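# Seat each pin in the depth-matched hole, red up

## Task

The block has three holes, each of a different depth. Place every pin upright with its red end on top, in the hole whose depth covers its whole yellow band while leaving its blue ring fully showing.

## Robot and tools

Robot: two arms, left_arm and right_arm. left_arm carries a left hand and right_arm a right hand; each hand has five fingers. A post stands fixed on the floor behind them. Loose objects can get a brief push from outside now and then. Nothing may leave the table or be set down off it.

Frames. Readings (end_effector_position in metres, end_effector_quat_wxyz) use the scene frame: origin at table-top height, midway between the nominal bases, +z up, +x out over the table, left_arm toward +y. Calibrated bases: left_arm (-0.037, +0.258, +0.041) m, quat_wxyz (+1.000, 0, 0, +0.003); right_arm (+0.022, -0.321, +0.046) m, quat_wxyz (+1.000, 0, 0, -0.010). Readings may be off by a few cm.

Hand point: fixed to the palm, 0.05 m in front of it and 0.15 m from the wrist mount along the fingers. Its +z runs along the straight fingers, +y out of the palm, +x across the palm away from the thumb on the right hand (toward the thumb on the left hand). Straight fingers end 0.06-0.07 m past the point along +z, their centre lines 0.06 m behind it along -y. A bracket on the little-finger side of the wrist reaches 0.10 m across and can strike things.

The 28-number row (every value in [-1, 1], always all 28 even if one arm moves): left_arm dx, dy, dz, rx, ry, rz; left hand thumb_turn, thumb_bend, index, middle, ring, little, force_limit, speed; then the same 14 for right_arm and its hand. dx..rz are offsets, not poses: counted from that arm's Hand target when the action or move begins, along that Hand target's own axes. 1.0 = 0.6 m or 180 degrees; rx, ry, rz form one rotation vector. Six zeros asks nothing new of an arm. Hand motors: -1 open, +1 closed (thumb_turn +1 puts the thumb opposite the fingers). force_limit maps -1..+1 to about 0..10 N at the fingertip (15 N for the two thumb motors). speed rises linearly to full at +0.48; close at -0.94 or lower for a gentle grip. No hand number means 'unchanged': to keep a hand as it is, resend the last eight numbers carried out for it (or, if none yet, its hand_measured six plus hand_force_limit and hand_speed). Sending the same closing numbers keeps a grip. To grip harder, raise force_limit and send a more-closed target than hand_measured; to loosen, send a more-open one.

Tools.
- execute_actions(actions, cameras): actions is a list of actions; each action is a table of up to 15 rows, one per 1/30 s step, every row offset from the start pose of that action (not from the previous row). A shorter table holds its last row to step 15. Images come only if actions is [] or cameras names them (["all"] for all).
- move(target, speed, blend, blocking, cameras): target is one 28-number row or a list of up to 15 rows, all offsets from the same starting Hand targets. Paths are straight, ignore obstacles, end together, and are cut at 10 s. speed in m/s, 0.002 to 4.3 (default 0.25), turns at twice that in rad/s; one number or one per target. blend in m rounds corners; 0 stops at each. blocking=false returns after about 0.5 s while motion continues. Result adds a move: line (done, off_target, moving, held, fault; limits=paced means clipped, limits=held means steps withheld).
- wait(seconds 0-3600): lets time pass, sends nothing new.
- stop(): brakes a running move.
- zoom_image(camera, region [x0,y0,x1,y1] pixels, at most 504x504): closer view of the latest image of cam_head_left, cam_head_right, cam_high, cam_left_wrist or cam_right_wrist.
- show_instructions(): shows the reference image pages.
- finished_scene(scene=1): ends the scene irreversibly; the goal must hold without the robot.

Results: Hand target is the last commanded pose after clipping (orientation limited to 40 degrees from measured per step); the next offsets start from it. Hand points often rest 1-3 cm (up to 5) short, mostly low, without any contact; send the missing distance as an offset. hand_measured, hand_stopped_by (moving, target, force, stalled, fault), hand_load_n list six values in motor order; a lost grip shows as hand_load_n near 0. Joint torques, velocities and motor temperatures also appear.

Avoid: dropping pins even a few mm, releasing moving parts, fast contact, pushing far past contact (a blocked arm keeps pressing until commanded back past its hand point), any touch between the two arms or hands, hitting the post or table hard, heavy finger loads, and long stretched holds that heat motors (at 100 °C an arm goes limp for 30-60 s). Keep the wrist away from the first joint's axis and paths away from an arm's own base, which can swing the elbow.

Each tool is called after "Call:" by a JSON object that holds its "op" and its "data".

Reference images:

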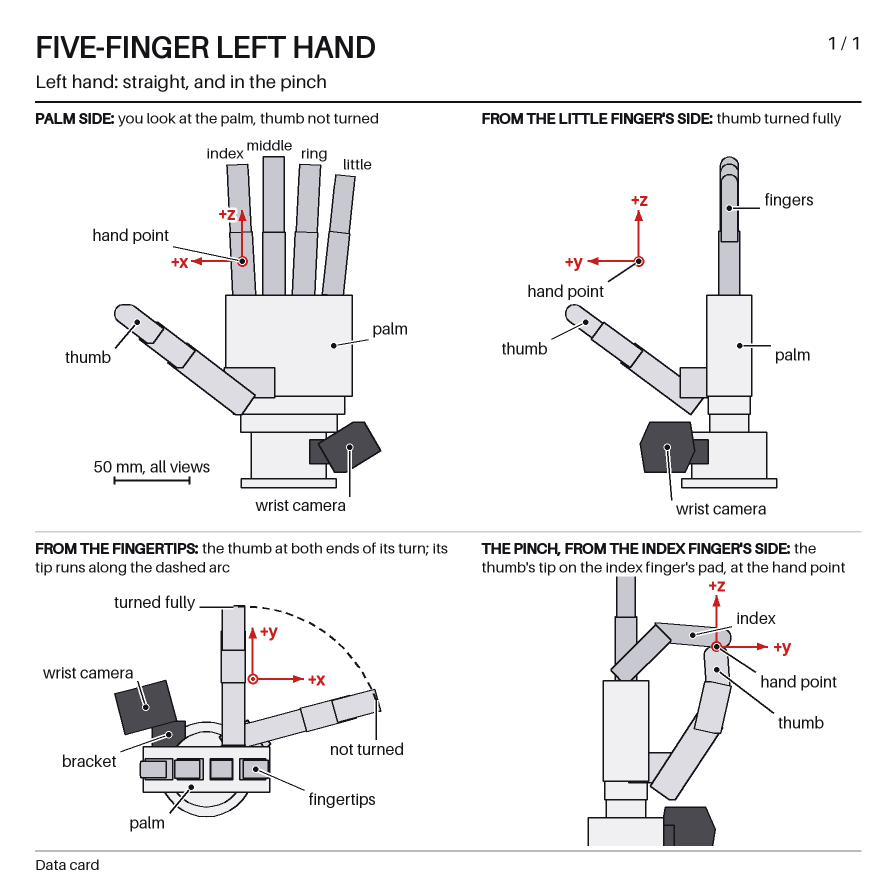

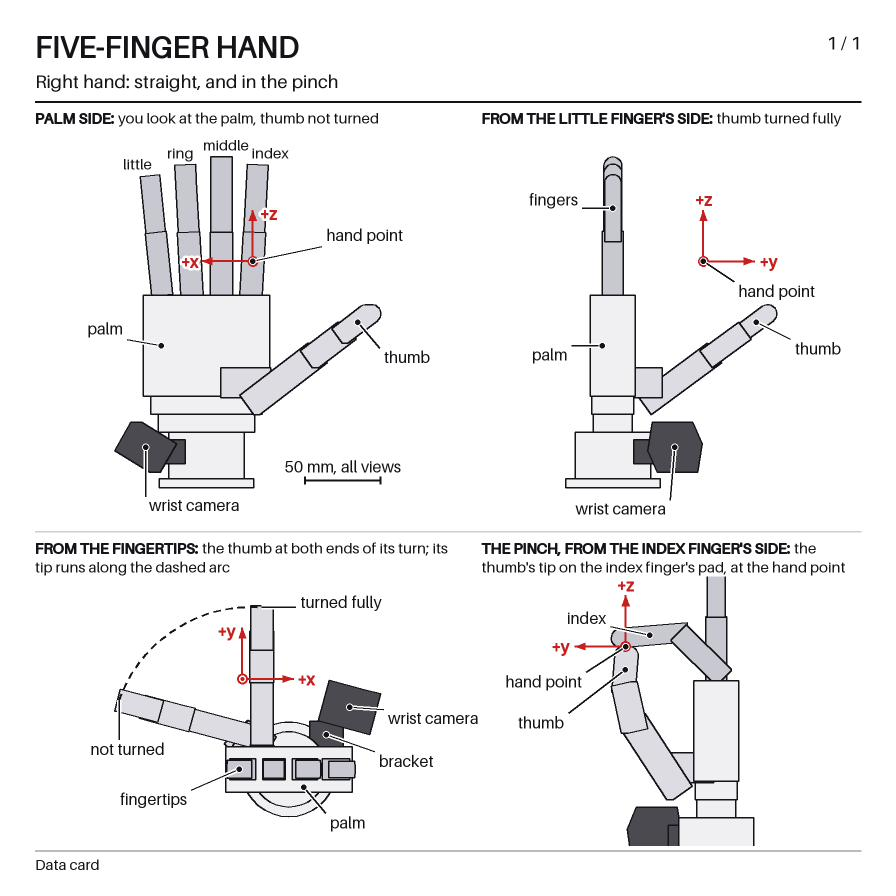

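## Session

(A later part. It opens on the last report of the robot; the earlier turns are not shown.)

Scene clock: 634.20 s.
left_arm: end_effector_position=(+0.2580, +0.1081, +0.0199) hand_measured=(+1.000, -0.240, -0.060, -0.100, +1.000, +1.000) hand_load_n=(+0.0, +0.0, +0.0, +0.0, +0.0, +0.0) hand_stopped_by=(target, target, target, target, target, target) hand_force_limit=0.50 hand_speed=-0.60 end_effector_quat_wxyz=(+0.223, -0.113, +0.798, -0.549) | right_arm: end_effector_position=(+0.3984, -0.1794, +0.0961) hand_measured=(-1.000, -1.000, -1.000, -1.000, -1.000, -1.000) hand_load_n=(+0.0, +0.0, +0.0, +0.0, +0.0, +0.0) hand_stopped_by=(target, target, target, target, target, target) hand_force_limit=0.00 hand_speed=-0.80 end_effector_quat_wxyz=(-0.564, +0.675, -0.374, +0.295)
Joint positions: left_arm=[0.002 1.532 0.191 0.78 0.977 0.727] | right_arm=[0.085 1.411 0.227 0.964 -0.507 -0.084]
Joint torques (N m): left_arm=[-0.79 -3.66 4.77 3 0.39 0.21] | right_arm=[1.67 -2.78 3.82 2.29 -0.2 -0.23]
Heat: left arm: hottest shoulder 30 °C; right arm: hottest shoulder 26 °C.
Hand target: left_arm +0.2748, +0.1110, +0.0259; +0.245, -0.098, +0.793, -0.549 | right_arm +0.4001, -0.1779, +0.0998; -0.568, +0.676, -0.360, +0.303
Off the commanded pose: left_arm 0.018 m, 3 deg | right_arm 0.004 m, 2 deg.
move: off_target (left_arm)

Call:
{"op": "move", "data": {"target": [0.0014,0.0046,0.0014,0,0,0,1,-0.24,-0.06,-0.1,1,1,0.5,-0.6,0,0,0,0,0,0,-1,-1,-1,-1,-1,-1,0,-0.8], "speed": 0.02, "cameras": ["cam_left_wrist"]}}

Call:
{"op": "zoom_image", "data": {"camera": "cam_left_wrist", "region": [160, 80, 440, 360]}}

Scene clock: 635.30 s.
left_arm: end_effector_position=(+0.2584, +0.1081, +0.0175) hand_measured=(+1.000, -0.240, -0.060, -0.100, +1.000, +1.000) hand_load_n=(+0.0, +0.0, +0.0, +0.0, +0.0, +0.0) hand_stopped_by=(target, target, target, target, target, target) hand_force_limit=0.50 hand_speed=-0.60 end_effector_quat_wxyz=(+0.224, -0.112, +0.797, -0.549) | right_arm: end_effector_position=(+0.3984, -0.1794, +0.0961) hand_measured=(-1.000, -1.000, -1.000, -1.000, -1.000, -1.000) hand_load_n=(-0.5, +0.0, +0.0, -0.5, +0.0, +0.0) hand_stopped_by=(target, target, target, target, target, target) hand_force_limit=0.00 hand_speed=-0.80 end_effector_quat_wxyz=(-0.564, +0.675, -0.374, +0.295)
Joint positions: left_arm=[0.002 1.551 0.191 0.799 0.977 0.727] | right_arm=[0.085 1.411 0.227 0.964 -0.507 -0.084]
Joint torques (N m): left_arm=[-0.67 -3.9 4.6 3 0.4 0.22] | right_arm=[1.96 -3.02 3.79 2.29 -0.19 -0.24]
Heat: left arm: hottest shoulder 30 °C; right arm: hottest shoulder 26 °C.
Hand target: left_arm +0.2748, +0.1110, +0.0229; +0.245, -0.098, +0.793, -0.549 | right_arm +0.4001, -0.1779, +0.0998; -0.568, +0.676, -0.360, +0.303
Off the commanded pose: left_arm 0.018 m, 3 deg | right_arm 0.004 m, 2 deg.
move: off_target (left_arm)
cam_left_wrist: T_world_to_cam=[[-0.32995, -0.50438, 0.79795, 0.13156], [-0.94397, 0.16942, -0.28324, 0.22811], [0.00767, -0.8467, -0.53202, 0.21612]] pos_world=[0.25708, 0.2107, 0.0746]

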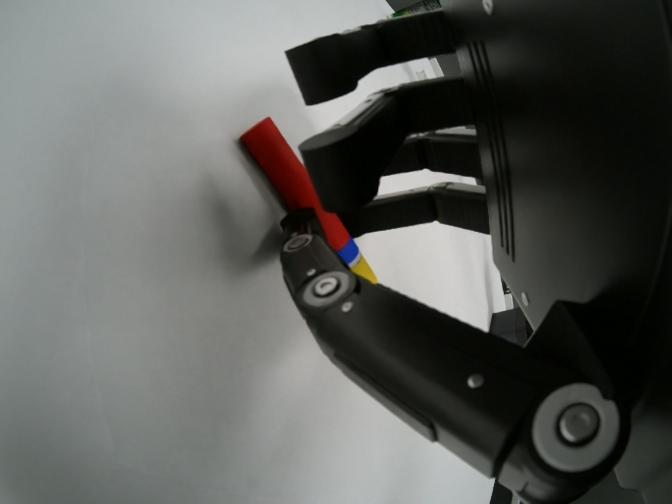

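Scaled by 1.800 from the camera's image (finer frame: 960x720).

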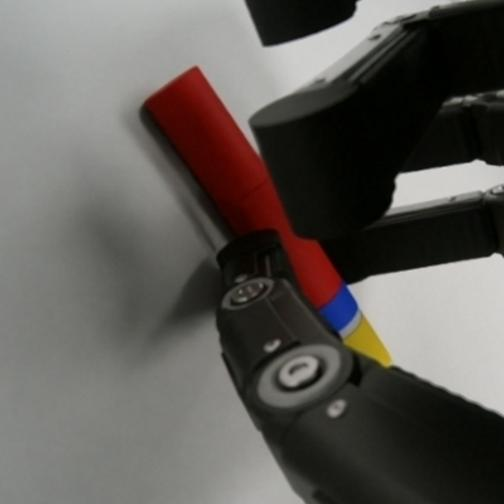

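Call:
{"op": "move", "data": {"target": [0.0014,0.0046,0.0014,0,0,0,1,-0.24,-0.06,-0.1,1,1,0.5,-0.6,0,0,0,0,0,0,-1,-1,-1,-1,-1,-1,0,-0.8], "speed": 0.02}}

Scene clock: 637.27 s.
left_arm: end_effector_position=(+0.2594, +0.1075, +0.0169) hand_measured=(+1.000, -0.240, -0.060, -0.100, +1.000, +1.000) hand_load_n=(+0.0, +0.0, +0.0, -1.0, +0.0, +0.0) hand_stopped_by=(target, target, target, target, target, target) hand_force_limit=0.50 hand_speed=-0.60 end_effector_quat_wxyz=(+0.227, -0.109, +0.796, -0.551) | right_arm: end_effector_position=(+0.3984, -0.1794, +0.0961) hand_measured=(-1.000, -1.000, -1.000, -1.000, -1.000, -1.000) hand_load_n=(+0.0, +0.0, +0.0, +0.0, +0.0, +0.0) hand_stopped_by=(target, target, target, target, target, target) hand_force_limit=0.00 hand_speed=-0.80 end_effector_quat_wxyz=(-0.564, +0.675, -0.374, +0.295)
Joint positions: left_arm=[0.002 1.566 0.191 0.824 0.982 0.727] | right_arm=[0.085 1.411 0.227 0.964 -0.507 -0.084]
Joint torques (N m): left_arm=[-0.67 -3.66 4.41 2.99 0.21 0.19] | right_arm=[1.67 -3.25 3.84 2.21 -0.18 -0.23]
Heat: left arm: hottest shoulder 30 °C; right arm: hottest shoulder 26 °C.
Hand target: left_arm +0.2748, +0.1110, +0.0199; +0.245, -0.098, +0.793, -0.549 | right_arm +0.4001, -0.1779, +0.0998; -0.568, +0.676, -0.360, +0.303
Off the commanded pose: left_arm 0.016 m, 2 deg | right_arm 0.004 m, 2 deg.
move: off_target (left_arm)

Call:
{"op": "move", "data": {"target": [[0,0,0,0,0,0,1,-0.24,0.08,0.04,1,1,0.3,-0.6,0,0,0,0,0,0,-1,-1,-1,-1,-1,-1,0,-0.8],[0.0019,0.0061,0.0019,0,0,0,1,-0.24,0.08,0.04,1,1,0.3,-0.6,0,0,0,0,0,0,-1,-1,-1,-1,-1,-1,0,-0.8]], "speed": 0.02, "cameras": ["cam_left_wrist"]}}

Call:
{"op": "zoom_image", "data": {"camera": "cam_left_wrist", "region": [160, 80, 440, 360]}}

Scene clock: 640.27 s.
left_arm: end_effector_position=(+0.2610, +0.1040, +0.0169) hand_measured=(+1.000, -0.240, +0.080, +0.040, +1.000, +1.000) hand_load_n=(+0.0, +0.0, +0.0, -1.5, +0.0, +0.0) hand_stopped_by=(target, target, target, target, target, target) hand_force_limit=0.30 hand_speed=-0.60 end_effector_quat_wxyz=(+0.228, -0.098, +0.794, -0.556) | right_arm: end_effector_position=(+0.3984, -0.1794, +0.0961) hand_measured=(-1.000, -1.000, -1.000, -1.000, -1.000, -1.000) hand_load_n=(+0.0, +0.0, +0.0, +0.0, +0.0, +0.0) hand_stopped_by=(target, target, target, target, target, target) hand_force_limit=0.00 hand_speed=-0.80 end_effector_quat_wxyz=(-0.564, +0.675, -0.374, +0.295)
Joint positions: left_arm=[-0.006 1.589 0.196 0.858 0.993 0.727] | right_arm=[0.085 1.411 0.227 0.964 -0.507 -0.084]
Joint torques (N m): left_arm=[-0.85 -3.55 3.77 2.59 0 0.2] | right_arm=[1.61 -3.31 3.79 2.19 -0.19 -0.24]
Heat: left arm: hottest shoulder 30 °C; right arm: hottest shoulder 26 °C.
Hand target: left_arm +0.2748, +0.1109, +0.0159; +0.245, -0.098, +0.793, -0.549 | right_arm +0.4001, -0.1779, +0.0998; -0.568, +0.676, -0.360, +0.303
Off the commanded pose: left_arm 0.015 m, 2 deg | right_arm 0.004 m, 2 deg.
move: off_target (left_arm)
cam_left_wrist: T_world_to_cam=[[-0.35985, -0.49098, 0.79338, 0.13733], [-0.933, 0.1866, -0.30771, 0.22687], [0.00303, -0.85095, -0.52524, 0.21388]] pos_world=[0.26044, 0.20709, 0.07319]

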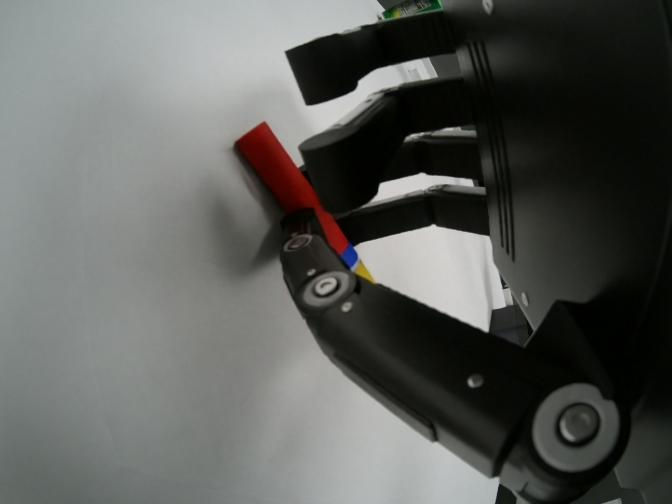

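Scaled by 1.800 from the camera's image (finer frame: 960x720).

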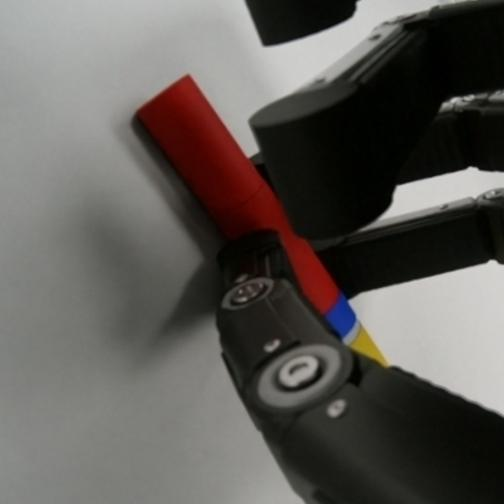

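Call:
{"op": "move", "data": {"target": [0,0,0,0,0,0,1,-0.24,0.30,0.30,1,1,-0.3,-0.94,0,0,0,0,0,0,-1,-1,-1,-1,-1,-1,0,-0.8], "speed": 0.02, "cameras": ["cam_left_wrist"]}}

Call:
{"op": "zoom_image", "data": {"camera": "cam_left_wrist", "region": [160, 80, 440, 360]}}

Scene clock: 642.17 s.
left_arm: end_effector_position=(+0.2624, +0.1035, +0.0173) hand_measured=(+1.000, -0.242, +0.140, +0.100, +1.000, +1.000) hand_load_n=(-0.5, +4.0, +3.5, +4.0, +0.0, +0.5) hand_stopped_by=(target, target, force, force, target, target) hand_force_limit=-0.30 hand_speed=-0.94 end_effector_quat_wxyz=(+0.229, -0.097, +0.793, -0.556) | right_arm: end_effector_position=(+0.3984, -0.1794, +0.0961) hand_measured=(-1.000, -1.000, -1.000, -1.000, -1.000, -1.000) hand_load_n=(-0.5, +0.0, +0.0, +0.0, -0.5, +0.0) hand_stopped_by=(target, target, target, target, target, target) hand_force_limit=0.00 hand_speed=-0.80 end_effector_quat_wxyz=(-0.564, +0.675, -0.374, +0.295)
Joint positions: left_arm=[-0.007 1.591 0.199 0.859 0.993 0.727] | right_arm=[0.085 1.411 0.227 0.964 -0.507 -0.084]
Joint torques (N m): left_arm=[-0.44 -3.6 3.51 2.81 0 0.18] | right_arm=[1.67 -3.25 3.93 2.22 -0.19 -0.24]
Heat: left arm: hottest shoulder 30 °C; right arm: hottest shoulder 26 °C.
Hand target: left_arm +0.2748, +0.1109, +0.0159; +0.245, -0.098, +0.793, -0.549 | right_arm +0.4001, -0.1779, +0.0998; -0.568, +0.676, -0.360, +0.303
Off the commanded pose: left_arm 0.015 m, 2 deg | right_arm 0.004 m, 2 deg.
move: done
cam_left_wrist: T_world_to_cam=[[-0.363, -0.49043, 0.79228, 0.13807], [-0.93178, 0.18804, -0.31052, 0.22799], [0.00332, -0.85095, -0.52523, 0.21358]] pos_world=[0.26185, 0.20659, 0.07359]

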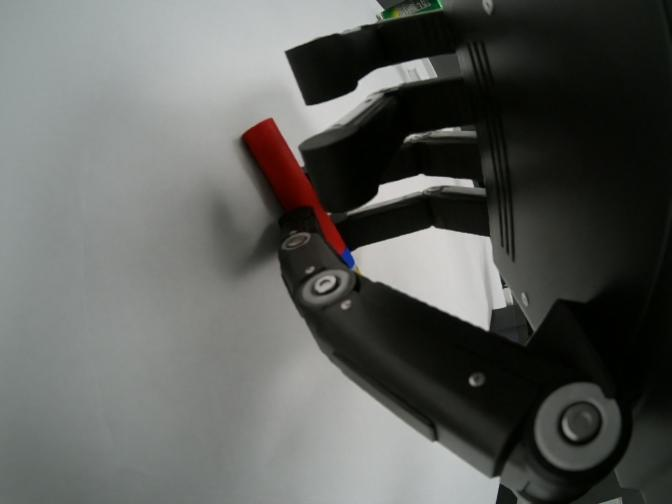

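Scaled by 1.800 from the camera's image (finer frame: 960x720).

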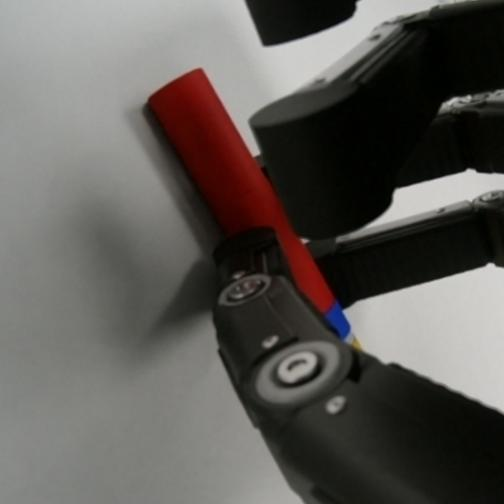

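Call:
{"op": "move", "data": {"target": [[0.0019,0.0061,0.0019,0,0,0,1,-0.24,0.30,0.30,1,1,-0.3,-0.94,0,0,0,0,0,0,-1,-1,-1,-1,-1,-1,0,-0.8],[0.0019,0.0061,0.0019,0,0,0,1,-0.24,0.31,0.31,1,1,0.6,-0.96,0,0,0,0,0,0,-1,-1,-1,-1,-1,-1,0,-0.8]], "speed": 0.02, "cameras": ["cam_left_wrist"]}}

Call:
{"op": "zoom_image", "data": {"camera": "cam_left_wrist", "region": [160, 80, 440, 360]}}

Scene clock: 644.67 s.
left_arm: end_effector_position=(+0.2655, +0.1031, +0.0167) hand_measured=(+1.000, -0.242, +0.160, +0.118, +1.000, +1.000) hand_load_n=(-1.0, +8.5, +9.0, +9.0, +0.0, +0.0) hand_stopped_by=(target, target, force, force, target, target) hand_force_limit=0.60 hand_speed=-0.96 end_effector_quat_wxyz=(+0.234, -0.092, +0.791, -0.558) | right_arm: end_effector_position=(+0.3984, -0.1794, +0.0961) hand_measured=(-1.000, -1.000, -1.000, -1.000, -1.000, -1.000) hand_load_n=(+0.0, +0.0, +0.0, +0.0, +0.0, +0.0) hand_stopped_by=(target, target, target, target, target, target) hand_force_limit=0.00 hand_speed=-0.80 end_effector_quat_wxyz=(-0.564, +0.675, -0.374, +0.295)
Joint positions: left_arm=[-0.007 1.612 0.202 0.893 0.996 0.727] | right_arm=[0.085 1.411 0.227 0.964 -0.507 -0.084]
Joint torques (N m): left_arm=[-1.03 -3.55 3.19 2.32 -0.2 0.2] | right_arm=[1.61 -3.14 3.82 2.24 -0.17 -0.23]
Heat: left arm: hottest shoulder 30 °C; right arm: hottest shoulder 26 °C.
Hand target: left_arm +0.2748, +0.1109, +0.0119; +0.245, -0.098, +0.793, -0.549 | right_arm +0.4001, -0.1779, +0.0998; -0.568, +0.676, -0.360, +0.303
Off the commanded pose: left_arm 0.013 m, 2 deg | right_arm 0.004 m, 2 deg.
move: off_target (left_arm); target 2's new numbers were sent with left_arm's hand 0.014 m and 2 deg from that target
cam_left_wrist: T_world_to_cam=[[-0.37641, -0.48825, 0.78736, 0.14294], [-0.92641, 0.18997, -0.32508, 0.22928], [0.00915, -0.85178, -0.52382, 0.2115]] pos_world=[0.26428, 0.20639, 0.07278]

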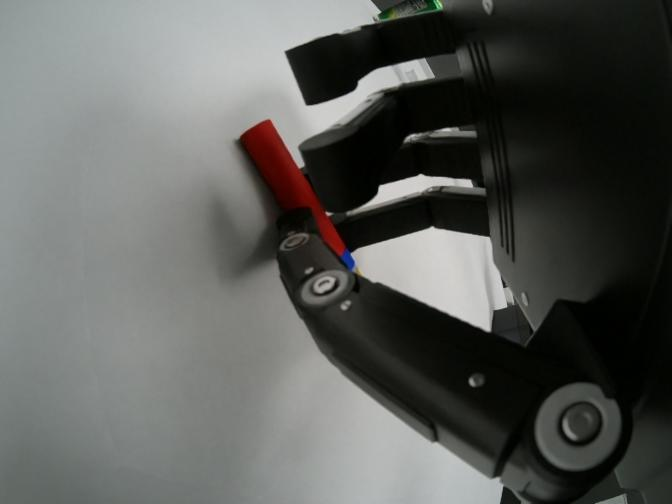

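Scaled by 1.800 from the camera's image (finer frame: 960x720).

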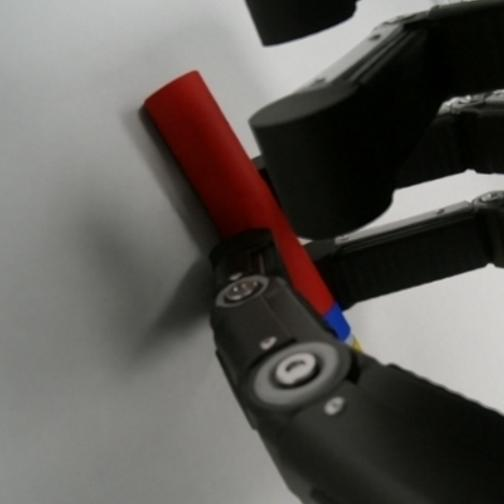

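Call:
{"op": "move", "data": {"target": [-0.0019,-0.0061,-0.0019,0,0,0,1,-0.24,0.31,0.31,1,1,0.6,-0.96,0,0,0,0,0,0,-1,-1,-1,-1,-1,-1,0,-0.8], "speed": 0.01}}

Call:
{"op": "move", "data": {"target": [-0.0019,-0.0061,-0.0019,0,0,0,1,-0.24,0.31,0.31,1,1,0.6,-0.96,0,0,0,0,0,0,-1,-1,-1,-1,-1,-1,0,-0.8], "speed": 0.01}}

Scene clock: 646.47 s.
left_arm: end_effector_position=(+0.2655, +0.1031, +0.0167) hand_measured=(+1.000, -0.242, +0.160, +0.118, +1.000, +1.000) hand_load_n=(-1.5, +8.5, +8.5, +9.0, +0.0, +0.0) hand_stopped_by=(target, target, force, force, target, target) hand_force_limit=0.60 hand_speed=-0.96 end_effector_quat_wxyz=(+0.234, -0.092, +0.791, -0.558) | right_arm: end_effector_position=(+0.3984, -0.1794, +0.0961) hand_measured=(-1.000, -1.000, -1.000, -1.000, -1.000, -1.000) hand_load_n=(+0.0, +0.0, +0.0, +0.0, -0.5, +0.0) hand_stopped_by=(target, target, target, target, target, target) hand_force_limit=0.00 hand_speed=-0.80 end_effector_quat_wxyz=(-0.564, +0.675, -0.374, +0.295)
Joint positions: left_arm=[-0.007 1.612 0.202 0.893 0.996 0.727] | right_arm=[0.085 1.411 0.227 0.964 -0.507 -0.084]
Joint torques (N m): left_arm=[-0.73 -4.78 3.17 1.29 -0.16 0.2] | right_arm=[1.55 -3.19 3.79 2.28 -0.19 -0.23]
Heat: left arm: hottest shoulder 30 °C; right arm: hottest shoulder 26 °C.
Hand target: left_arm +0.2748, +0.1109, +0.0159; +0.245, -0.098, +0.793, -0.549 | right_arm +0.4001, -0.1779, +0.0998; -0.568, +0.676, -0.360, +0.303
Off the commanded pose: left_arm 0.012 m, 2 deg | right_arm 0.004 m, 2 deg.
move: off_target (left_arm)

Scene clock: 647.53 s.
left_arm: end_effector_position=(+0.2653, +0.1044, +0.0171) hand_measured=(+1.000, -0.242, +0.160, +0.118, +1.000, +1.000) hand_load_n=(-0.5, +9.5, +8.5, +8.0, +0.0, +0.0) hand_stopped_by=(target, target, force, force, target, target) hand_force_limit=0.60 hand_speed=-0.96 end_effector_quat_wxyz=(+0.232, -0.098, +0.794, -0.554) | right_arm: end_effector_position=(+0.3984, -0.1794, +0.0961) hand_measured=(-1.000, -1.000, -1.000, -1.000, -1.000, -1.000) hand_load_n=(-0.5, +0.0, -0.5, +0.0, +0.0, +0.0) hand_stopped_by=(target, target, target, target, target, target) hand_force_limit=0.00 hand_speed=-0.80 end_effector_quat_wxyz=(-0.564, +0.675, -0.374, +0.295)
Joint positions: left_arm=[-0.007 1.594 0.202 0.864 0.985 0.727] | right_arm=[0.085 1.411 0.227 0.964 -0.507 -0.084]
Joint torques (N m): left_arm=[-1.38 -5.6 3.3 1.4 0.05 0.2] | right_arm=[1.55 -3.31 3.78 2.25 -0.19 -0.24]
Heat: left arm: hottest shoulder 30 °C; right arm: hottest shoulder 26 °C.
Hand target: left_arm +0.2748, +0.1110, +0.0199; +0.245, -0.098, +0.793, -0.549 | right_arm +0.4001, -0.1779, +0.0998; -0.568, +0.676, -0.360, +0.303
Off the commanded pose: left_arm 0.012 m, 1 deg | right_arm 0.004 m, 2 deg.
move: off_target (left_arm)

Call:
{"op": "move", "data": {"target": [-0.0014,-0.0046,-0.0014,0,0,0,1,-0.24,0.31,0.31,1,1,0.6,-0.96,0,0,0,0,0,0,-1,-1,-1,-1,-1,-1,0,-0.8], "speed": 0.01}}

Call:
{"op": "move", "data": {"target": [-0.0009,-0.0031,-0.0009,0,0,0,1,-0.24,0.31,0.31,1,1,0.6,-0.96,0,0,0,0,0,0,-1,-1,-1,-1,-1,-1,0,-0.8], "speed": 0.01}}

Scene clock: 648.83 s.
left_arm: end_effector_position=(+0.2646, +0.1050, +0.0177) hand_measured=(+1.000, -0.242, +0.160, +0.118, +1.000, +1.000) hand_load_n=(-0.5, +10.0, +8.5, +8.0, +0.0, +0.0) hand_stopped_by=(target, target, force, force, target, target) hand_force_limit=0.60 hand_speed=-0.96 end_effector_quat_wxyz=(+0.231, -0.099, +0.795, -0.552) | right_arm: end_effector_position=(+0.3984, -0.1794, +0.0961) hand_measured=(-1.000, -1.000, -1.000, -1.000, -1.000, -1.000) hand_load_n=(+0.0, +0.0, -0.5, +0.0, +0.0, +0.0) hand_stopped_by=(target, target, target, target, target, target) hand_force_limit=0.00 hand_speed=-0.80 end_effector_quat_wxyz=(-0.564, +0.675, -0.374, +0.295)
Joint positions: left_arm=[-0.007 1.578 0.202 0.839 0.982 0.733] | right_arm=[0.085 1.411 0.227 0.964 -0.507 -0.084]
Joint torques (N m): left_arm=[-0.44 -5.77 3.48 1.51 0.19 0.17] | right_arm=[1.49 -3.02 3.78 2.25 -0.2 -0.24]
Heat: left arm: hottest shoulder 30 °C; right arm: hottest shoulder 26 °C.
Hand target: left_arm +0.2748, +0.1110, +0.0229; +0.245, -0.098, +0.793, -0.549 | right_arm +0.4001, -0.1779, +0.0998; -0.568, +0.676, -0.360, +0.303
Off the commanded pose: left_arm 0.013 m, 2 deg | right_arm 0.004 m, 2 deg.
move: off_target (left_arm)

Scene clock: 649.77 s.
left_arm: end_effector_position=(+0.2639, +0.1053, +0.0181) hand_measured=(+1.000, -0.242, +0.160, +0.118, +1.000, +1.000) hand_load_n=(+0.0, +10.5, +8.0, +7.5, +0.0, +0.0) hand_stopped_by=(target, target, force, force, target, target) hand_force_limit=0.60 hand_speed=-0.96 end_effector_quat_wxyz=(+0.230, -0.100, +0.796, -0.551) | right_arm: end_effector_position=(+0.3984, -0.1794, +0.0961) hand_measured=(-1.000, -1.000, -1.000, -1.000, -1.000, -1.000) hand_load_n=(+0.0, -0.5, +0.0, +0.0, +0.0, +0.0) hand_stopped_by=(target, target, target, target, target, target) hand_force_limit=0.00 hand_speed=-0.80 end_effector_quat_wxyz=(-0.564, +0.675, -0.374, +0.295)
Joint positions: left_arm=[-0.007 1.569 0.202 0.824 0.98 0.735] | right_arm=[0.085 1.411 0.227 0.964 -0.507 -0.084]
Joint torques (N m): left_arm=[-1.2 -5.89 3.48 1.77 0.21 0.2] | right_arm=[1.67 -3.25 3.84 2.25 -0.19 -0.24]
Heat: left arm: hottest shoulder 30 °C; right arm: hottest shoulder 26 °C.
Hand target: left_arm +0.2748, +0.1109, +0.0249; +0.245, -0.098, +0.793, -0.549 | right_arm +0.4001, -0.1779, +0.0998; -0.568, +0.676, -0.360, +0.303
Off the commanded pose: left_arm 0.014 m, 2 deg | right_arm 0.004 m, 2 deg.
move: off_target (left_arm)

Call:
{"op": "move", "data": {"target": [-0.0009,-0.0031,-0.0009,0,0,0,1,-0.24,0.31,0.31,1,1,0.6,-0.96,0,0,0,0,0,0,-1,-1,-1,-1,-1,-1,0,-0.8], "speed": 0.01}}

Call:
{"op": "move", "data": {"target": [-0.0009,-0.0031,-0.0009,0,0,0,1,-0.24,0.31,0.31,1,1,0.6,-0.96,0,0,0,0,0,0,-1,-1,-1,-1,-1,-1,0,-0.8], "speed": 0.01, "cameras": ["cam_left_wrist","cam_right_wrist"]}}

Call:
{"op": "zoom_image", "data": {"camera": "cam_left_wrist", "region": [160, 80, 440, 360]}}

Call:
{"op": "zoom_image", "data": {"camera": "cam_right_wrist", "region": [300, 404, 400, 504]}}

Scene clock: 651.17 s.
left_arm: end_effector_position=(+0.2628, +0.1053, +0.0188) hand_measured=(+1.000, -0.242, +0.160, +0.118, +1.000, +1.000) hand_load_n=(+0.0, +10.0, +8.0, +7.5, +0.0, +0.0) hand_stopped_by=(target, target, force, force, target, target) hand_force_limit=0.60 hand_speed=-0.96 end_effector_quat_wxyz=(+0.227, -0.102, +0.797, -0.550) | right_arm: end_effector_position=(+0.3984, -0.1794, +0.0961) hand_measured=(-1.000, -1.000, -1.000, -1.000, -1.000, -1.000) hand_load_n=(+0.0, +0.0, +0.0, +0.0, +0.0, +0.0) hand_stopped_by=(target, target, target, target, target, target) hand_force_limit=0.00 hand_speed=-0.80 end_effector_quat_wxyz=(-0.564, +0.675, -0.374, +0.295)
Joint positions: left_arm=[-0.007 1.558 0.202 0.807 0.98 0.735] | right_arm=[0.085 1.411 0.227 0.964 -0.507 -0.084]
Joint torques (N m): left_arm=[-1.26 -6.3 3.75 1.8 0.28 0.19] | right_arm=[1.55 -3.19 3.84 2.25 -0.18 -0.23]
Heat: left arm: hottest shoulder 30 °C; right arm: hottest shoulder 26 °C.
Hand target: left_arm +0.2748, +0.1109, +0.0270; +0.245, -0.098, +0.793, -0.549 | right_arm +0.4001, -0.1779, +0.0998; -0.568, +0.676, -0.360, +0.303
Off the commanded pose: left_arm 0.016 m, 2 deg | right_arm 0.004 m, 2 deg.
move: off_target (left_arm)

Scene clock: 652.00 s.
left_arm: end_effector_position=(+0.2629, +0.1055, +0.0207) hand_measured=(+1.000, -0.242, +0.160, +0.118, +1.000, +1.000) hand_load_n=(+0.0, +10.0, +8.0, +7.5, +0.0, +0.0) hand_stopped_by=(target, target, force, force, target, target) hand_force_limit=0.60 hand_speed=-0.96 end_effector_quat_wxyz=(+0.228, -0.102, +0.797, -0.550) | right_arm: end_effector_position=(+0.3984, -0.1794, +0.0961) hand_measured=(-1.000, -1.000, -1.000, -1.000, -1.000, -1.000) hand_load_n=(+0.0, +0.0, +0.0, +0.0, +0.0, +0.0) hand_stopped_by=(target, target, target, target, target, target) hand_force_limit=0.00 hand_speed=-0.80 end_effector_quat_wxyz=(-0.564, +0.675, -0.374, +0.295)
Joint positions: left_arm=[-0.007 1.545 0.202 0.793 0.979 0.735] | right_arm=[0.085 1.411 0.227 0.964 -0.507 -0.084]
Joint torques (N m): left_arm=[-1.49 -5.66 3.7 1.8 0.28 0.18] | right_arm=[1.55 -3.19 3.78 2.24 -0.19 -0.23]
Heat: left arm: hottest shoulder 30 °C; right arm: hottest shoulder 26 °C.
Hand target: left_arm +0.2748, +0.1109, +0.0290; +0.245, -0.098, +0.793, -0.549 | right_arm +0.4001, -0.1779, +0.0998; -0.568, +0.676, -0.360, +0.303
Off the commanded pose: left_arm 0.015 m, 2 deg | right_arm 0.004 m, 2 deg.
move: off_target (left_arm)
cam_left_wrist: T_world_to_cam=[[-0.34996, -0.50238, 0.79066, 0.13441], [-0.93675, 0.18229, -0.29879, 0.23077], [0.00598, -0.84522, -0.53439, 0.21598]] pos_world=[0.26192, 0.20801, 0.0781]
cam_right_wrist: T_world_to_cam=[[0.02684, -0.28561, -0.95797, 0.03487], [-0.89416, 0.42161, -0.15075, 0.44858], [0.44695, 0.86062, -0.24406, 0.1185]] pos_world=[0.3472, -0.28115, 0.12995]

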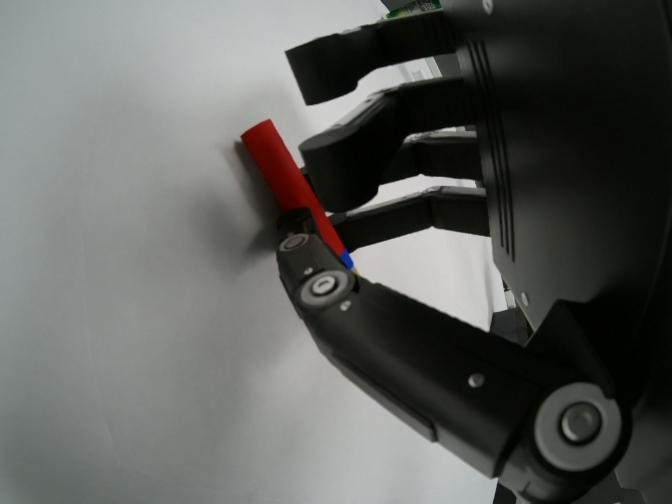

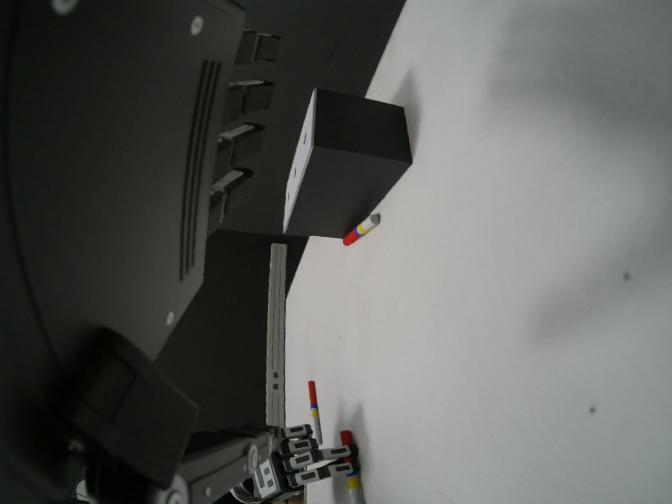

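Scaled by 1.800 from the camera's image (finer frame: 960x720).

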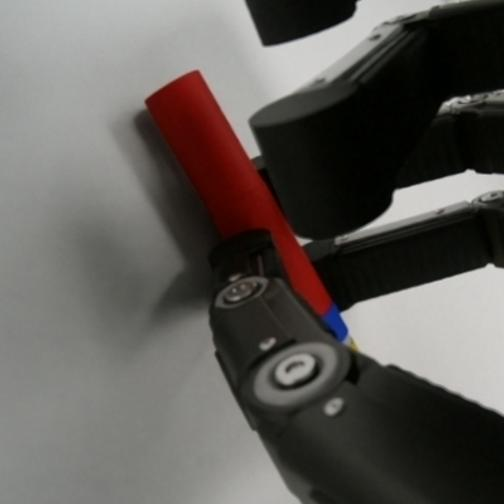

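Scaled by 5.040 from the camera's image (finer frame: 960x720).

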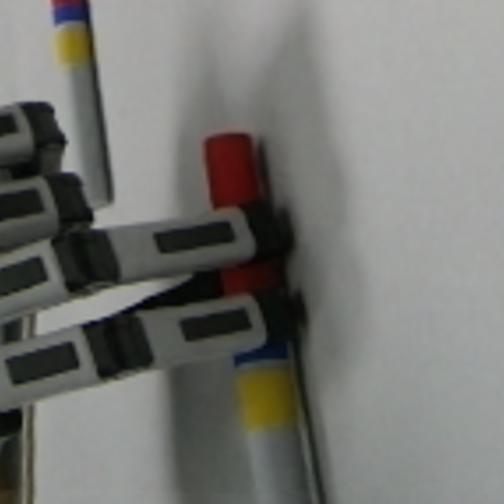

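Call:
{"op": "move", "data": {"target": [-0.0019,-0.0061,-0.0019,0,0,0,1,-0.24,0.31,0.31,1,1,0.6,-0.96,0,0,0,0,0,0,-1,-1,-1,-1,-1,-1,0,-0.8], "speed": 0.015}}

Call:
{"op": "move", "data": {"target": [-0.0028,-0.0092,-0.0028,0,0,0,1,-0.24,0.31,0.31,1,1,0.6,-0.96,0,0,0,0,0,0,-1,-1,-1,-1,-1,-1,0,-0.8], "speed": 0.015, "cameras": ["cam_left_wrist","cam_right_wrist"]}}

Call:
{"op": "zoom_image", "data": {"camera": "cam_right_wrist", "region": [300, 404, 400, 504]}}

Scene clock: 653.30 s.
left_arm: end_effector_position=(+0.2626, +0.1055, +0.0247) hand_measured=(+1.000, -0.242, +0.160, +0.118, +1.000, +1.000) hand_load_n=(+0.0, +10.5, +8.0, +7.5, +0.0, +0.0) hand_stopped_by=(target, target, force, force, target, target) hand_force_limit=0.60 hand_speed=-0.96 end_effector_quat_wxyz=(+0.228, -0.102, +0.797, -0.550) | right_arm: end_effector_position=(+0.3984, -0.1794, +0.0961) hand_measured=(-1.000, -1.000, -1.000, -1.000, -1.000, -1.000) hand_load_n=(+0.0, +0.0, +0.0, +0.0, +0.0, +0.0) hand_stopped_by=(target, target, target, target, target, target) hand_force_limit=0.00 hand_speed=-0.80 end_effector_quat_wxyz=(-0.564, +0.675, -0.374, +0.295)
Joint positions: left_arm=[-0.007 1.517 0.202 0.766 0.979 0.735] | right_arm=[0.085 1.411 0.227 0.964 -0.507 -0.084]
Joint torques (N m): left_arm=[-1.14 -5.89 4.07 1.69 0.3 0.17] | right_arm=[1.49 -3.19 3.73 2.3 -0.18 -0.22]
Heat: left arm: hottest shoulder 30 °C; right arm: hottest shoulder 26 °C.
Hand target: left_arm +0.2748, +0.1109, +0.0330; +0.245, -0.098, +0.793, -0.549 | right_arm +0.4001, -0.1779, +0.0998; -0.568, +0.676, -0.360, +0.303
Off the commanded pose: left_arm 0.016 m, 2 deg | right_arm 0.004 m, 2 deg.
move: off_target (left_arm)

Scene clock: 654.30 s.
left_arm: end_effector_position=(+0.2618, +0.1055, +0.0300) hand_measured=(+1.000, -0.242, +0.160, +0.118, +1.000, +1.000) hand_load_n=(+0.0, +10.5, +8.0, +7.5, +0.0, +0.5) hand_stopped_by=(target, target, force, force, target, target) hand_force_limit=0.60 hand_speed=-0.96 end_effector_quat_wxyz=(+0.227, -0.103, +0.797, -0.550) | right_arm: end_effector_position=(+0.3984, -0.1794, +0.0961) hand_measured=(-1.000, -1.000, -1.000, -1.000, -1.000, -1.000) hand_load_n=(+0.0, +0.0, +0.0, +0.5, +0.0, -0.5) hand_stopped_by=(target, target, target, target, target, target) hand_force_limit=0.00 hand_speed=-0.80 end_effector_quat_wxyz=(-0.564, +0.675, -0.374, +0.295)
Joint positions: left_arm=[-0.007 1.479 0.202 0.726 0.979 0.735] | right_arm=[0.085 1.411 0.227 0.964 -0.507 -0.084]
Joint torques (N m): left_arm=[-1.38 -5.48 4.49 1.77 0.26 0.16] | right_arm=[1.55 -3.19 3.79 2.24 -0.19 -0.23]
Heat: left arm: hottest shoulder 30 °C; right arm: hottest shoulder 26 °C.
Hand target: left_arm +0.2748, +0.1109, +0.0390; +0.245, -0.098, +0.793, -0.549 | right_arm +0.4001, -0.1779, +0.0998; -0.568, +0.676, -0.360, +0.303
Off the commanded pose: left_arm 0.017 m, 2 deg | right_arm 0.004 m, 2 deg.
move: off_target (left_arm)
cam_left_wrist: T_world_to_cam=[[-0.34879, -0.50237, 0.79118, 0.12635], [-0.93719, 0.18229, -0.29741, 0.2326], [0.00518, -0.84522, -0.5344, 0.22117]] pos_world=[0.26092, 0.20801, 0.0874]
cam_right_wrist: T_world_to_cam=[[0.02684, -0.28561, -0.95797, 0.03487], [-0.89416, 0.42161, -0.15075, 0.44858], [0.44695, 0.86062, -0.24406, 0.1185]] pos_world=[0.3472, -0.28115, 0.12995]

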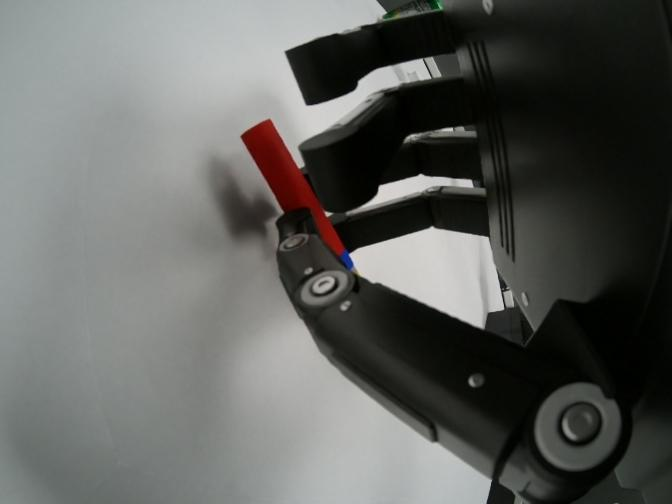

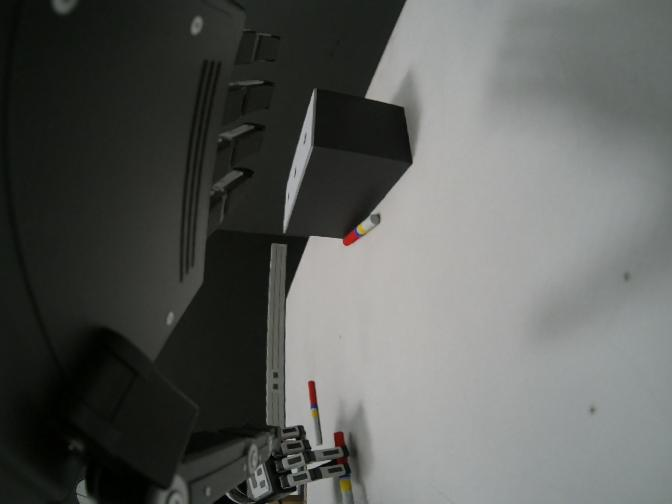

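Scaled by 5.040 from the camera's image (finer frame: 960x720).

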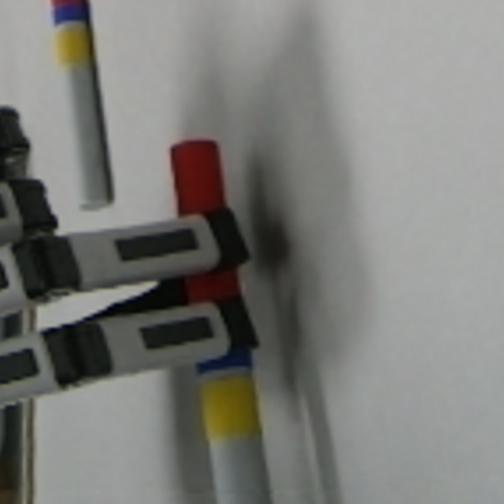

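Call:
{"op": "move", "data": {"target": [[0,0,0,0,0,0,1,-0.24,0.31,0.31,1,1,0.6,-0.96,0.0002,-0.2301,-0.0404,-0.148,-0.0535,-0.1666,-1,-1,1,1,1,1,0,0.0],[0,0,0,0,0,0,1,-0.24,0.31,0.31,1,1,0.6,-0.96,-0.0556,-0.2467,0.3924,-0.2959,-0.107,-0.3332,-1,-1,1,1,1,1,0,0.0]], "speed": 0.16, "blend": 0.03, "cameras": ["cam_right_wrist","cam_head_left"]}}

Scene clock: 667.63 s.
left_arm: end_effector_position=(+0.2618, +0.1055, +0.0300) hand_measured=(+1.000, -0.242, +0.160, +0.118, +1.000, +1.000) hand_load_n=(+0.0, +10.0, +8.0, +7.5, +0.0, +0.0) hand_stopped_by=(target, target, force, force, target, target) hand_force_limit=0.60 hand_speed=-0.96 end_effector_quat_wxyz=(+0.227, -0.103, +0.797, -0.550) | right_arm: end_effector_position=(+0.5782, -0.0159, +0.1779) hand_measured=(-1.000, -1.000, +1.000, +1.000, +1.000, +1.000) hand_load_n=(+0.0, +0.0, +0.0, +0.5, +0.0, +0.0) hand_stopped_by=(target, target, target, target, target, target) hand_force_limit=0.00 hand_speed=0.00 end_effector_quat_wxyz=(-0.040, +0.975, +0.004, +0.218)
Joint positions: left_arm=[-0.007 1.479 0.202 0.726 0.979 0.735] | right_arm=[0.63 1.892 1.692 -0.958 0.18 -1.006]
Joint torques (N m): left_arm=[-0.56 -5.83 4.53 1.76 0.29 0.16] | right_arm=[1.49 -14.33 12.48 0.43 0.4 -0.27]
Heat: left arm: hottest shoulder 30 °C; right arm: hottest elbow 27 °C.
Hand target: left_arm +0.2748, +0.1109, +0.0390; +0.245, -0.098, +0.793, -0.549 | right_arm +0.5950, -0.0065, +0.2052; -0.050, +0.969, +0.012, +0.243
Off the commanded pose: left_arm 0.017 m, 2 deg | right_arm 0.033 m, 3 deg.
move: off_target (right_arm)
cam_right_wrist: T_world_to_cam=[[0.29516, -0.95545, -0.00039, -0.18108], [-0.95417, -0.29479, 0.05162, 0.54009], [-0.04944, -0.01486, -0.99867, 0.32481]] pos_world=[0.58484, -0.00897, 0.29643]
Images, in order (width x height): cam_head_left 896x504, cam_right_wrist 672x504.

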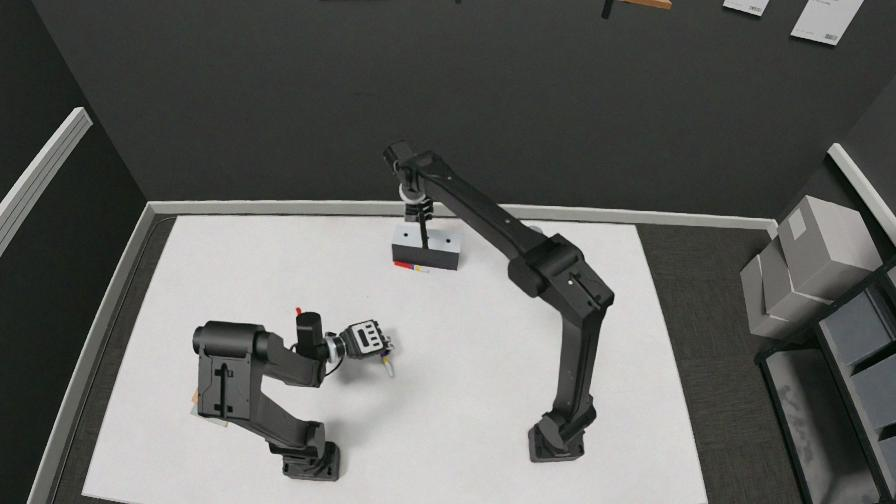

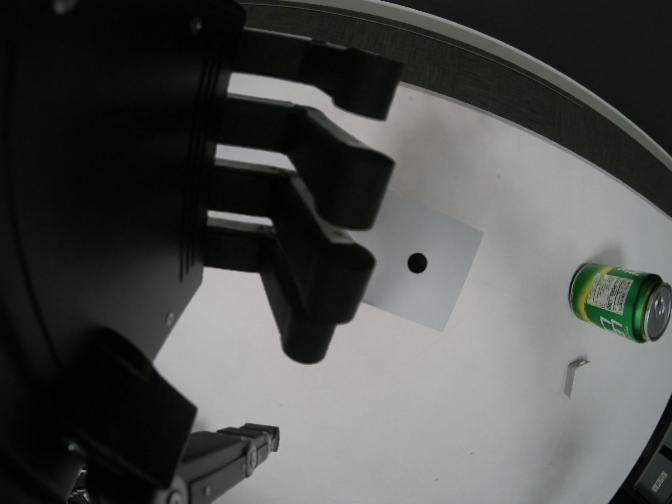

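Call:
{"op": "zoom_image", "data": {"camera": "cam_right_wrist", "region": [390, 236, 444, 290]}}

Scaled by 9.333 from the camera's image (finer frame: 960x720).

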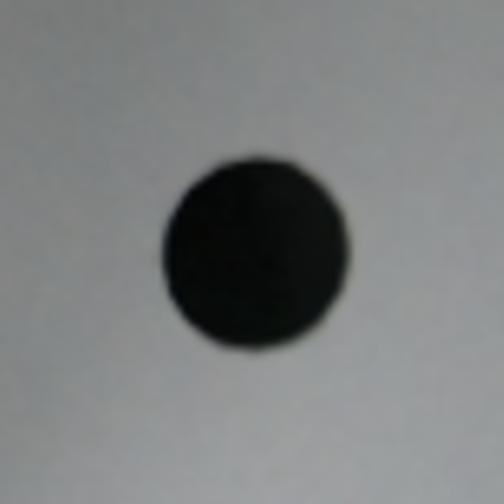

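Call:
{"op": "move", "data": {"target": [0,0,0,0,0,0,1,-0.24,0.31,0.31,1,1,0.6,-0.96,-0.043,0.1047,0.0631,0,0,0,-1,-1,1,1,1,1,0,0.0], "speed": 0.08, "cameras": ["cam_right_wrist"]}}

Scene clock: 671.30 s.
left_arm: end_effector_position=(+0.2618, +0.1055, +0.0300) hand_measured=(+1.000, -0.242, +0.160, +0.118, +1.000, +1.000) hand_load_n=(+0.0, +10.5, +8.0, +8.0, +0.0, +0.0) hand_stopped_by=(target, target, force, force, target, target) hand_force_limit=0.60 hand_speed=-0.96 end_effector_quat_wxyz=(+0.227, -0.103, +0.797, -0.550) | right_arm: end_effector_position=(+0.5849, -0.0661, +0.1329) hand_measured=(-1.000, -1.000, +1.000, +1.000, +1.000, +1.000) hand_load_n=(+0.0, +0.0, +0.0, +0.0, +0.0, +0.0) hand_stopped_by=(target, target, target, target, target, target) hand_force_limit=0.00 hand_speed=0.00 end_effector_quat_wxyz=(-0.039, +0.975, +0.005, +0.221)
Joint positions: left_arm=[-0.007 1.479 0.202 0.726 0.979 0.735] | right_arm=[0.554 1.865 1.526 -0.805 0.152 -1.079]
Joint torques (N m): left_arm=[-1.44 -5.77 4.48 1.83 0.32 0.19] | right_arm=[0.79 -15.62 7.61 1.32 0.06 -0.28]
Heat: left arm: hottest shoulder 30 °C; right arm: hottest elbow 27 °C.
Hand target: left_arm +0.2748, +0.1109, +0.0390; +0.245, -0.098, +0.793, -0.549 | right_arm +0.5930, -0.0651, +0.1542; -0.050, +0.969, +0.012, +0.243
Off the commanded pose: left_arm 0.017 m, 2 deg | right_arm 0.023 m, 3 deg.
move: off_target (right_arm)
cam_right_wrist: T_world_to_cam=[[0.29743, -0.95474, 0.00301, -0.23278], [-0.95371, -0.29696, 0.04747, 0.53404], [-0.04443, -0.01699, -0.99887, 0.27639]] pos_world=[0.59083, -0.05897, 0.25142]

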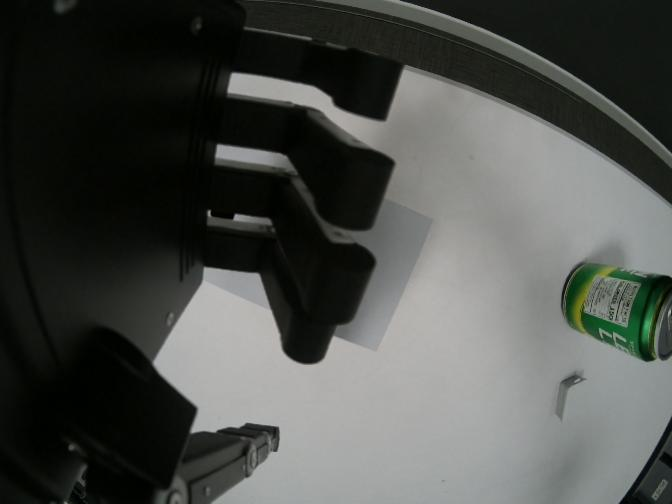

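Call:
{"op": "move", "data": {"target": [[0,0,0,0,0,0,1,-0.24,0.31,0.31,1,1,0.6,-0.96,0.0103,0.0092,-0.0487,0,0,0,-1,-1,1,1,1,1,0,0.0],[0,0,0,0,0,0,1,-0.24,0.31,0.31,1,1,0.6,-0.96,0.0103,0.0092,-0.0487,0,0,0,-1,-1,-1,-1,-1,-1,0,0.0]], "speed": 0.08, "cameras": ["cam_right_wrist"]}}

Scene clock: 675.60 s.
left_arm: end_effector_position=(+0.2618, +0.1055, +0.0300) hand_measured=(+1.000, -0.242, +0.160, +0.118, +1.000, +1.000) hand_load_n=(+0.0, +10.0, +8.0, +8.0, +0.0, +0.0) hand_stopped_by=(target, target, force, force, target, target) hand_force_limit=0.60 hand_speed=-0.96 end_effector_quat_wxyz=(+0.227, -0.103, +0.797, -0.550) | right_arm: end_effector_position=(+0.5786, -0.0680, +0.1660) hand_measured=(-1.000, -1.000, -1.000, -1.000, -1.000, -1.000) hand_load_n=(+0.0, +0.0, +0.0, +0.0, +0.0, +0.0) hand_stopped_by=(target, target, target, target, target, target) hand_force_limit=0.00 hand_speed=0.00 end_effector_quat_wxyz=(-0.047, +0.972, +0.007, +0.231)
Joint positions: left_arm=[-0.007 1.479 0.202 0.726 0.979 0.735] | right_arm=[0.556 1.805 1.526 -0.837 0.148 -1.084]
Joint torques (N m): left_arm=[-0.91 -6.12 4.51 1.73 0.3 0.17] | right_arm=[0.62 -14.39 8.4 0.49 0.08 -0.27]
Heat: left arm: hottest shoulder 30 °C; right arm: hottest elbow 28 °C.
Hand target: left_arm +0.2748, +0.1109, +0.0390; +0.245, -0.098, +0.793, -0.549 | right_arm +0.5850, -0.0736, +0.1822; -0.050, +0.969, +0.012, +0.243
Off the commanded pose: left_arm 0.017 m, 2 deg | right_arm 0.018 m, 1 deg.
move: off_target (right_arm); target 2's new numbers were sent with right_arm's hand 0.018 m and 1 deg from that target
cam_right_wrist: T_world_to_cam=[[0.30473, -0.95242, -0.0053, -0.23557], [-0.95218, -0.30477, 0.02173, 0.52887], [-0.02231, -0.00157, -0.99975, 0.29751]] pos_world=[0.582, -0.06271, 0.28469]

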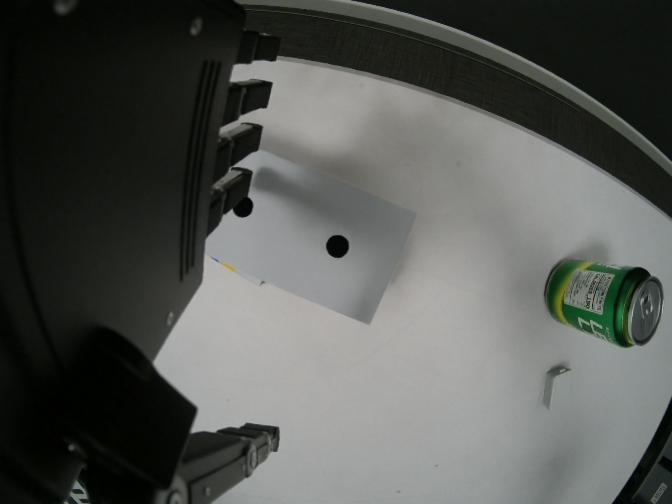

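Call:
{"op": "zoom_image", "data": {"camera": "cam_right_wrist", "region": [317, 226, 357, 266]}}

Call:
{"op": "zoom_image", "data": {"camera": "cam_right_wrist", "region": [200, 140, 440, 340]}}

Scaled by 12.600 from the camera's image (finer frame: 960x720).

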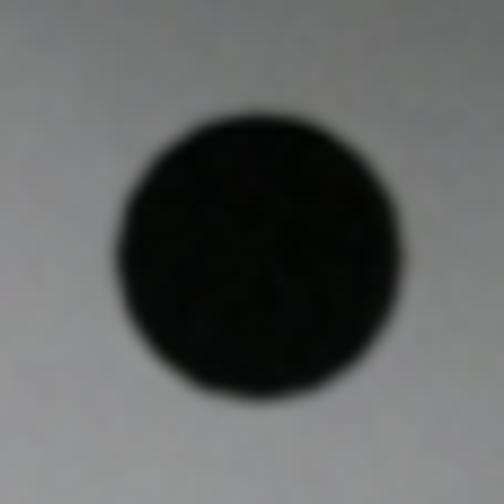

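Scaled by 2.100 from the camera's image (finer frame: 960x720).

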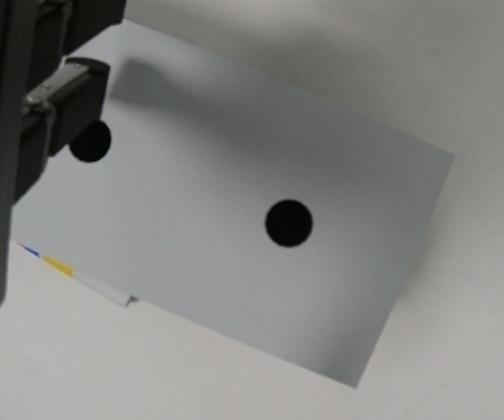

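Call:
{"op": "move", "data": {"target": [-0.0281,-0.0919,-0.0277,0,0,0,1,-0.24,0.31,0.31,1,1,0.6,-0.96,0,0,0,0,0,0,-1,-1,-1,-1,-1,-1,0,0.0], "speed": 0.05}}

Scene clock: 681.90 s.
left_arm: end_effector_position=(+0.2512, +0.1055, +0.0787) hand_measured=(+1.000, -0.242, +0.160, +0.118, +1.000, +1.000) hand_load_n=(-0.5, +10.5, +8.0, +7.5, +0.0, +0.0) hand_stopped_by=(target, target, force, force, target, target) hand_force_limit=0.60 hand_speed=-0.96 end_effector_quat_wxyz=(+0.217, -0.110, +0.800, -0.549) | right_arm: end_effector_position=(+0.5786, -0.0680, +0.1660) hand_measured=(-1.000, -1.000, -1.000, -1.000, -1.000, -1.000) hand_load_n=(+0.0, +0.0, +0.0, +0.0, +0.0, +0.0) hand_stopped_by=(target, target, target, target, target, target) hand_force_limit=0.00 hand_speed=0.00 end_effector_quat_wxyz=(-0.047, +0.972, +0.007, +0.231)
Joint positions: left_arm=[-0.007 1.141 0.226 0.338 0.979 0.735] | right_arm=[0.556 1.805 1.526 -0.837 0.148 -1.084]
Joint torques (N m): left_arm=[-0.73 -3.84 9.42 1.76 0.33 0.17] | right_arm=[0.5 -14.39 8.43 0.5 0.08 -0.26]
Heat: left arm: hottest shoulder 30 °C; right arm: hottest elbow 28 °C.
Hand target: left_arm +0.2748, +0.1110, +0.0990; +0.245, -0.098, +0.793, -0.549 | right_arm +0.5850, -0.0736, +0.1822; -0.050, +0.969, +0.012, +0.243
Off the commanded pose: left_arm 0.032 m, 4 deg | right_arm 0.018 m, 1 deg.
move: off_target (left_arm)


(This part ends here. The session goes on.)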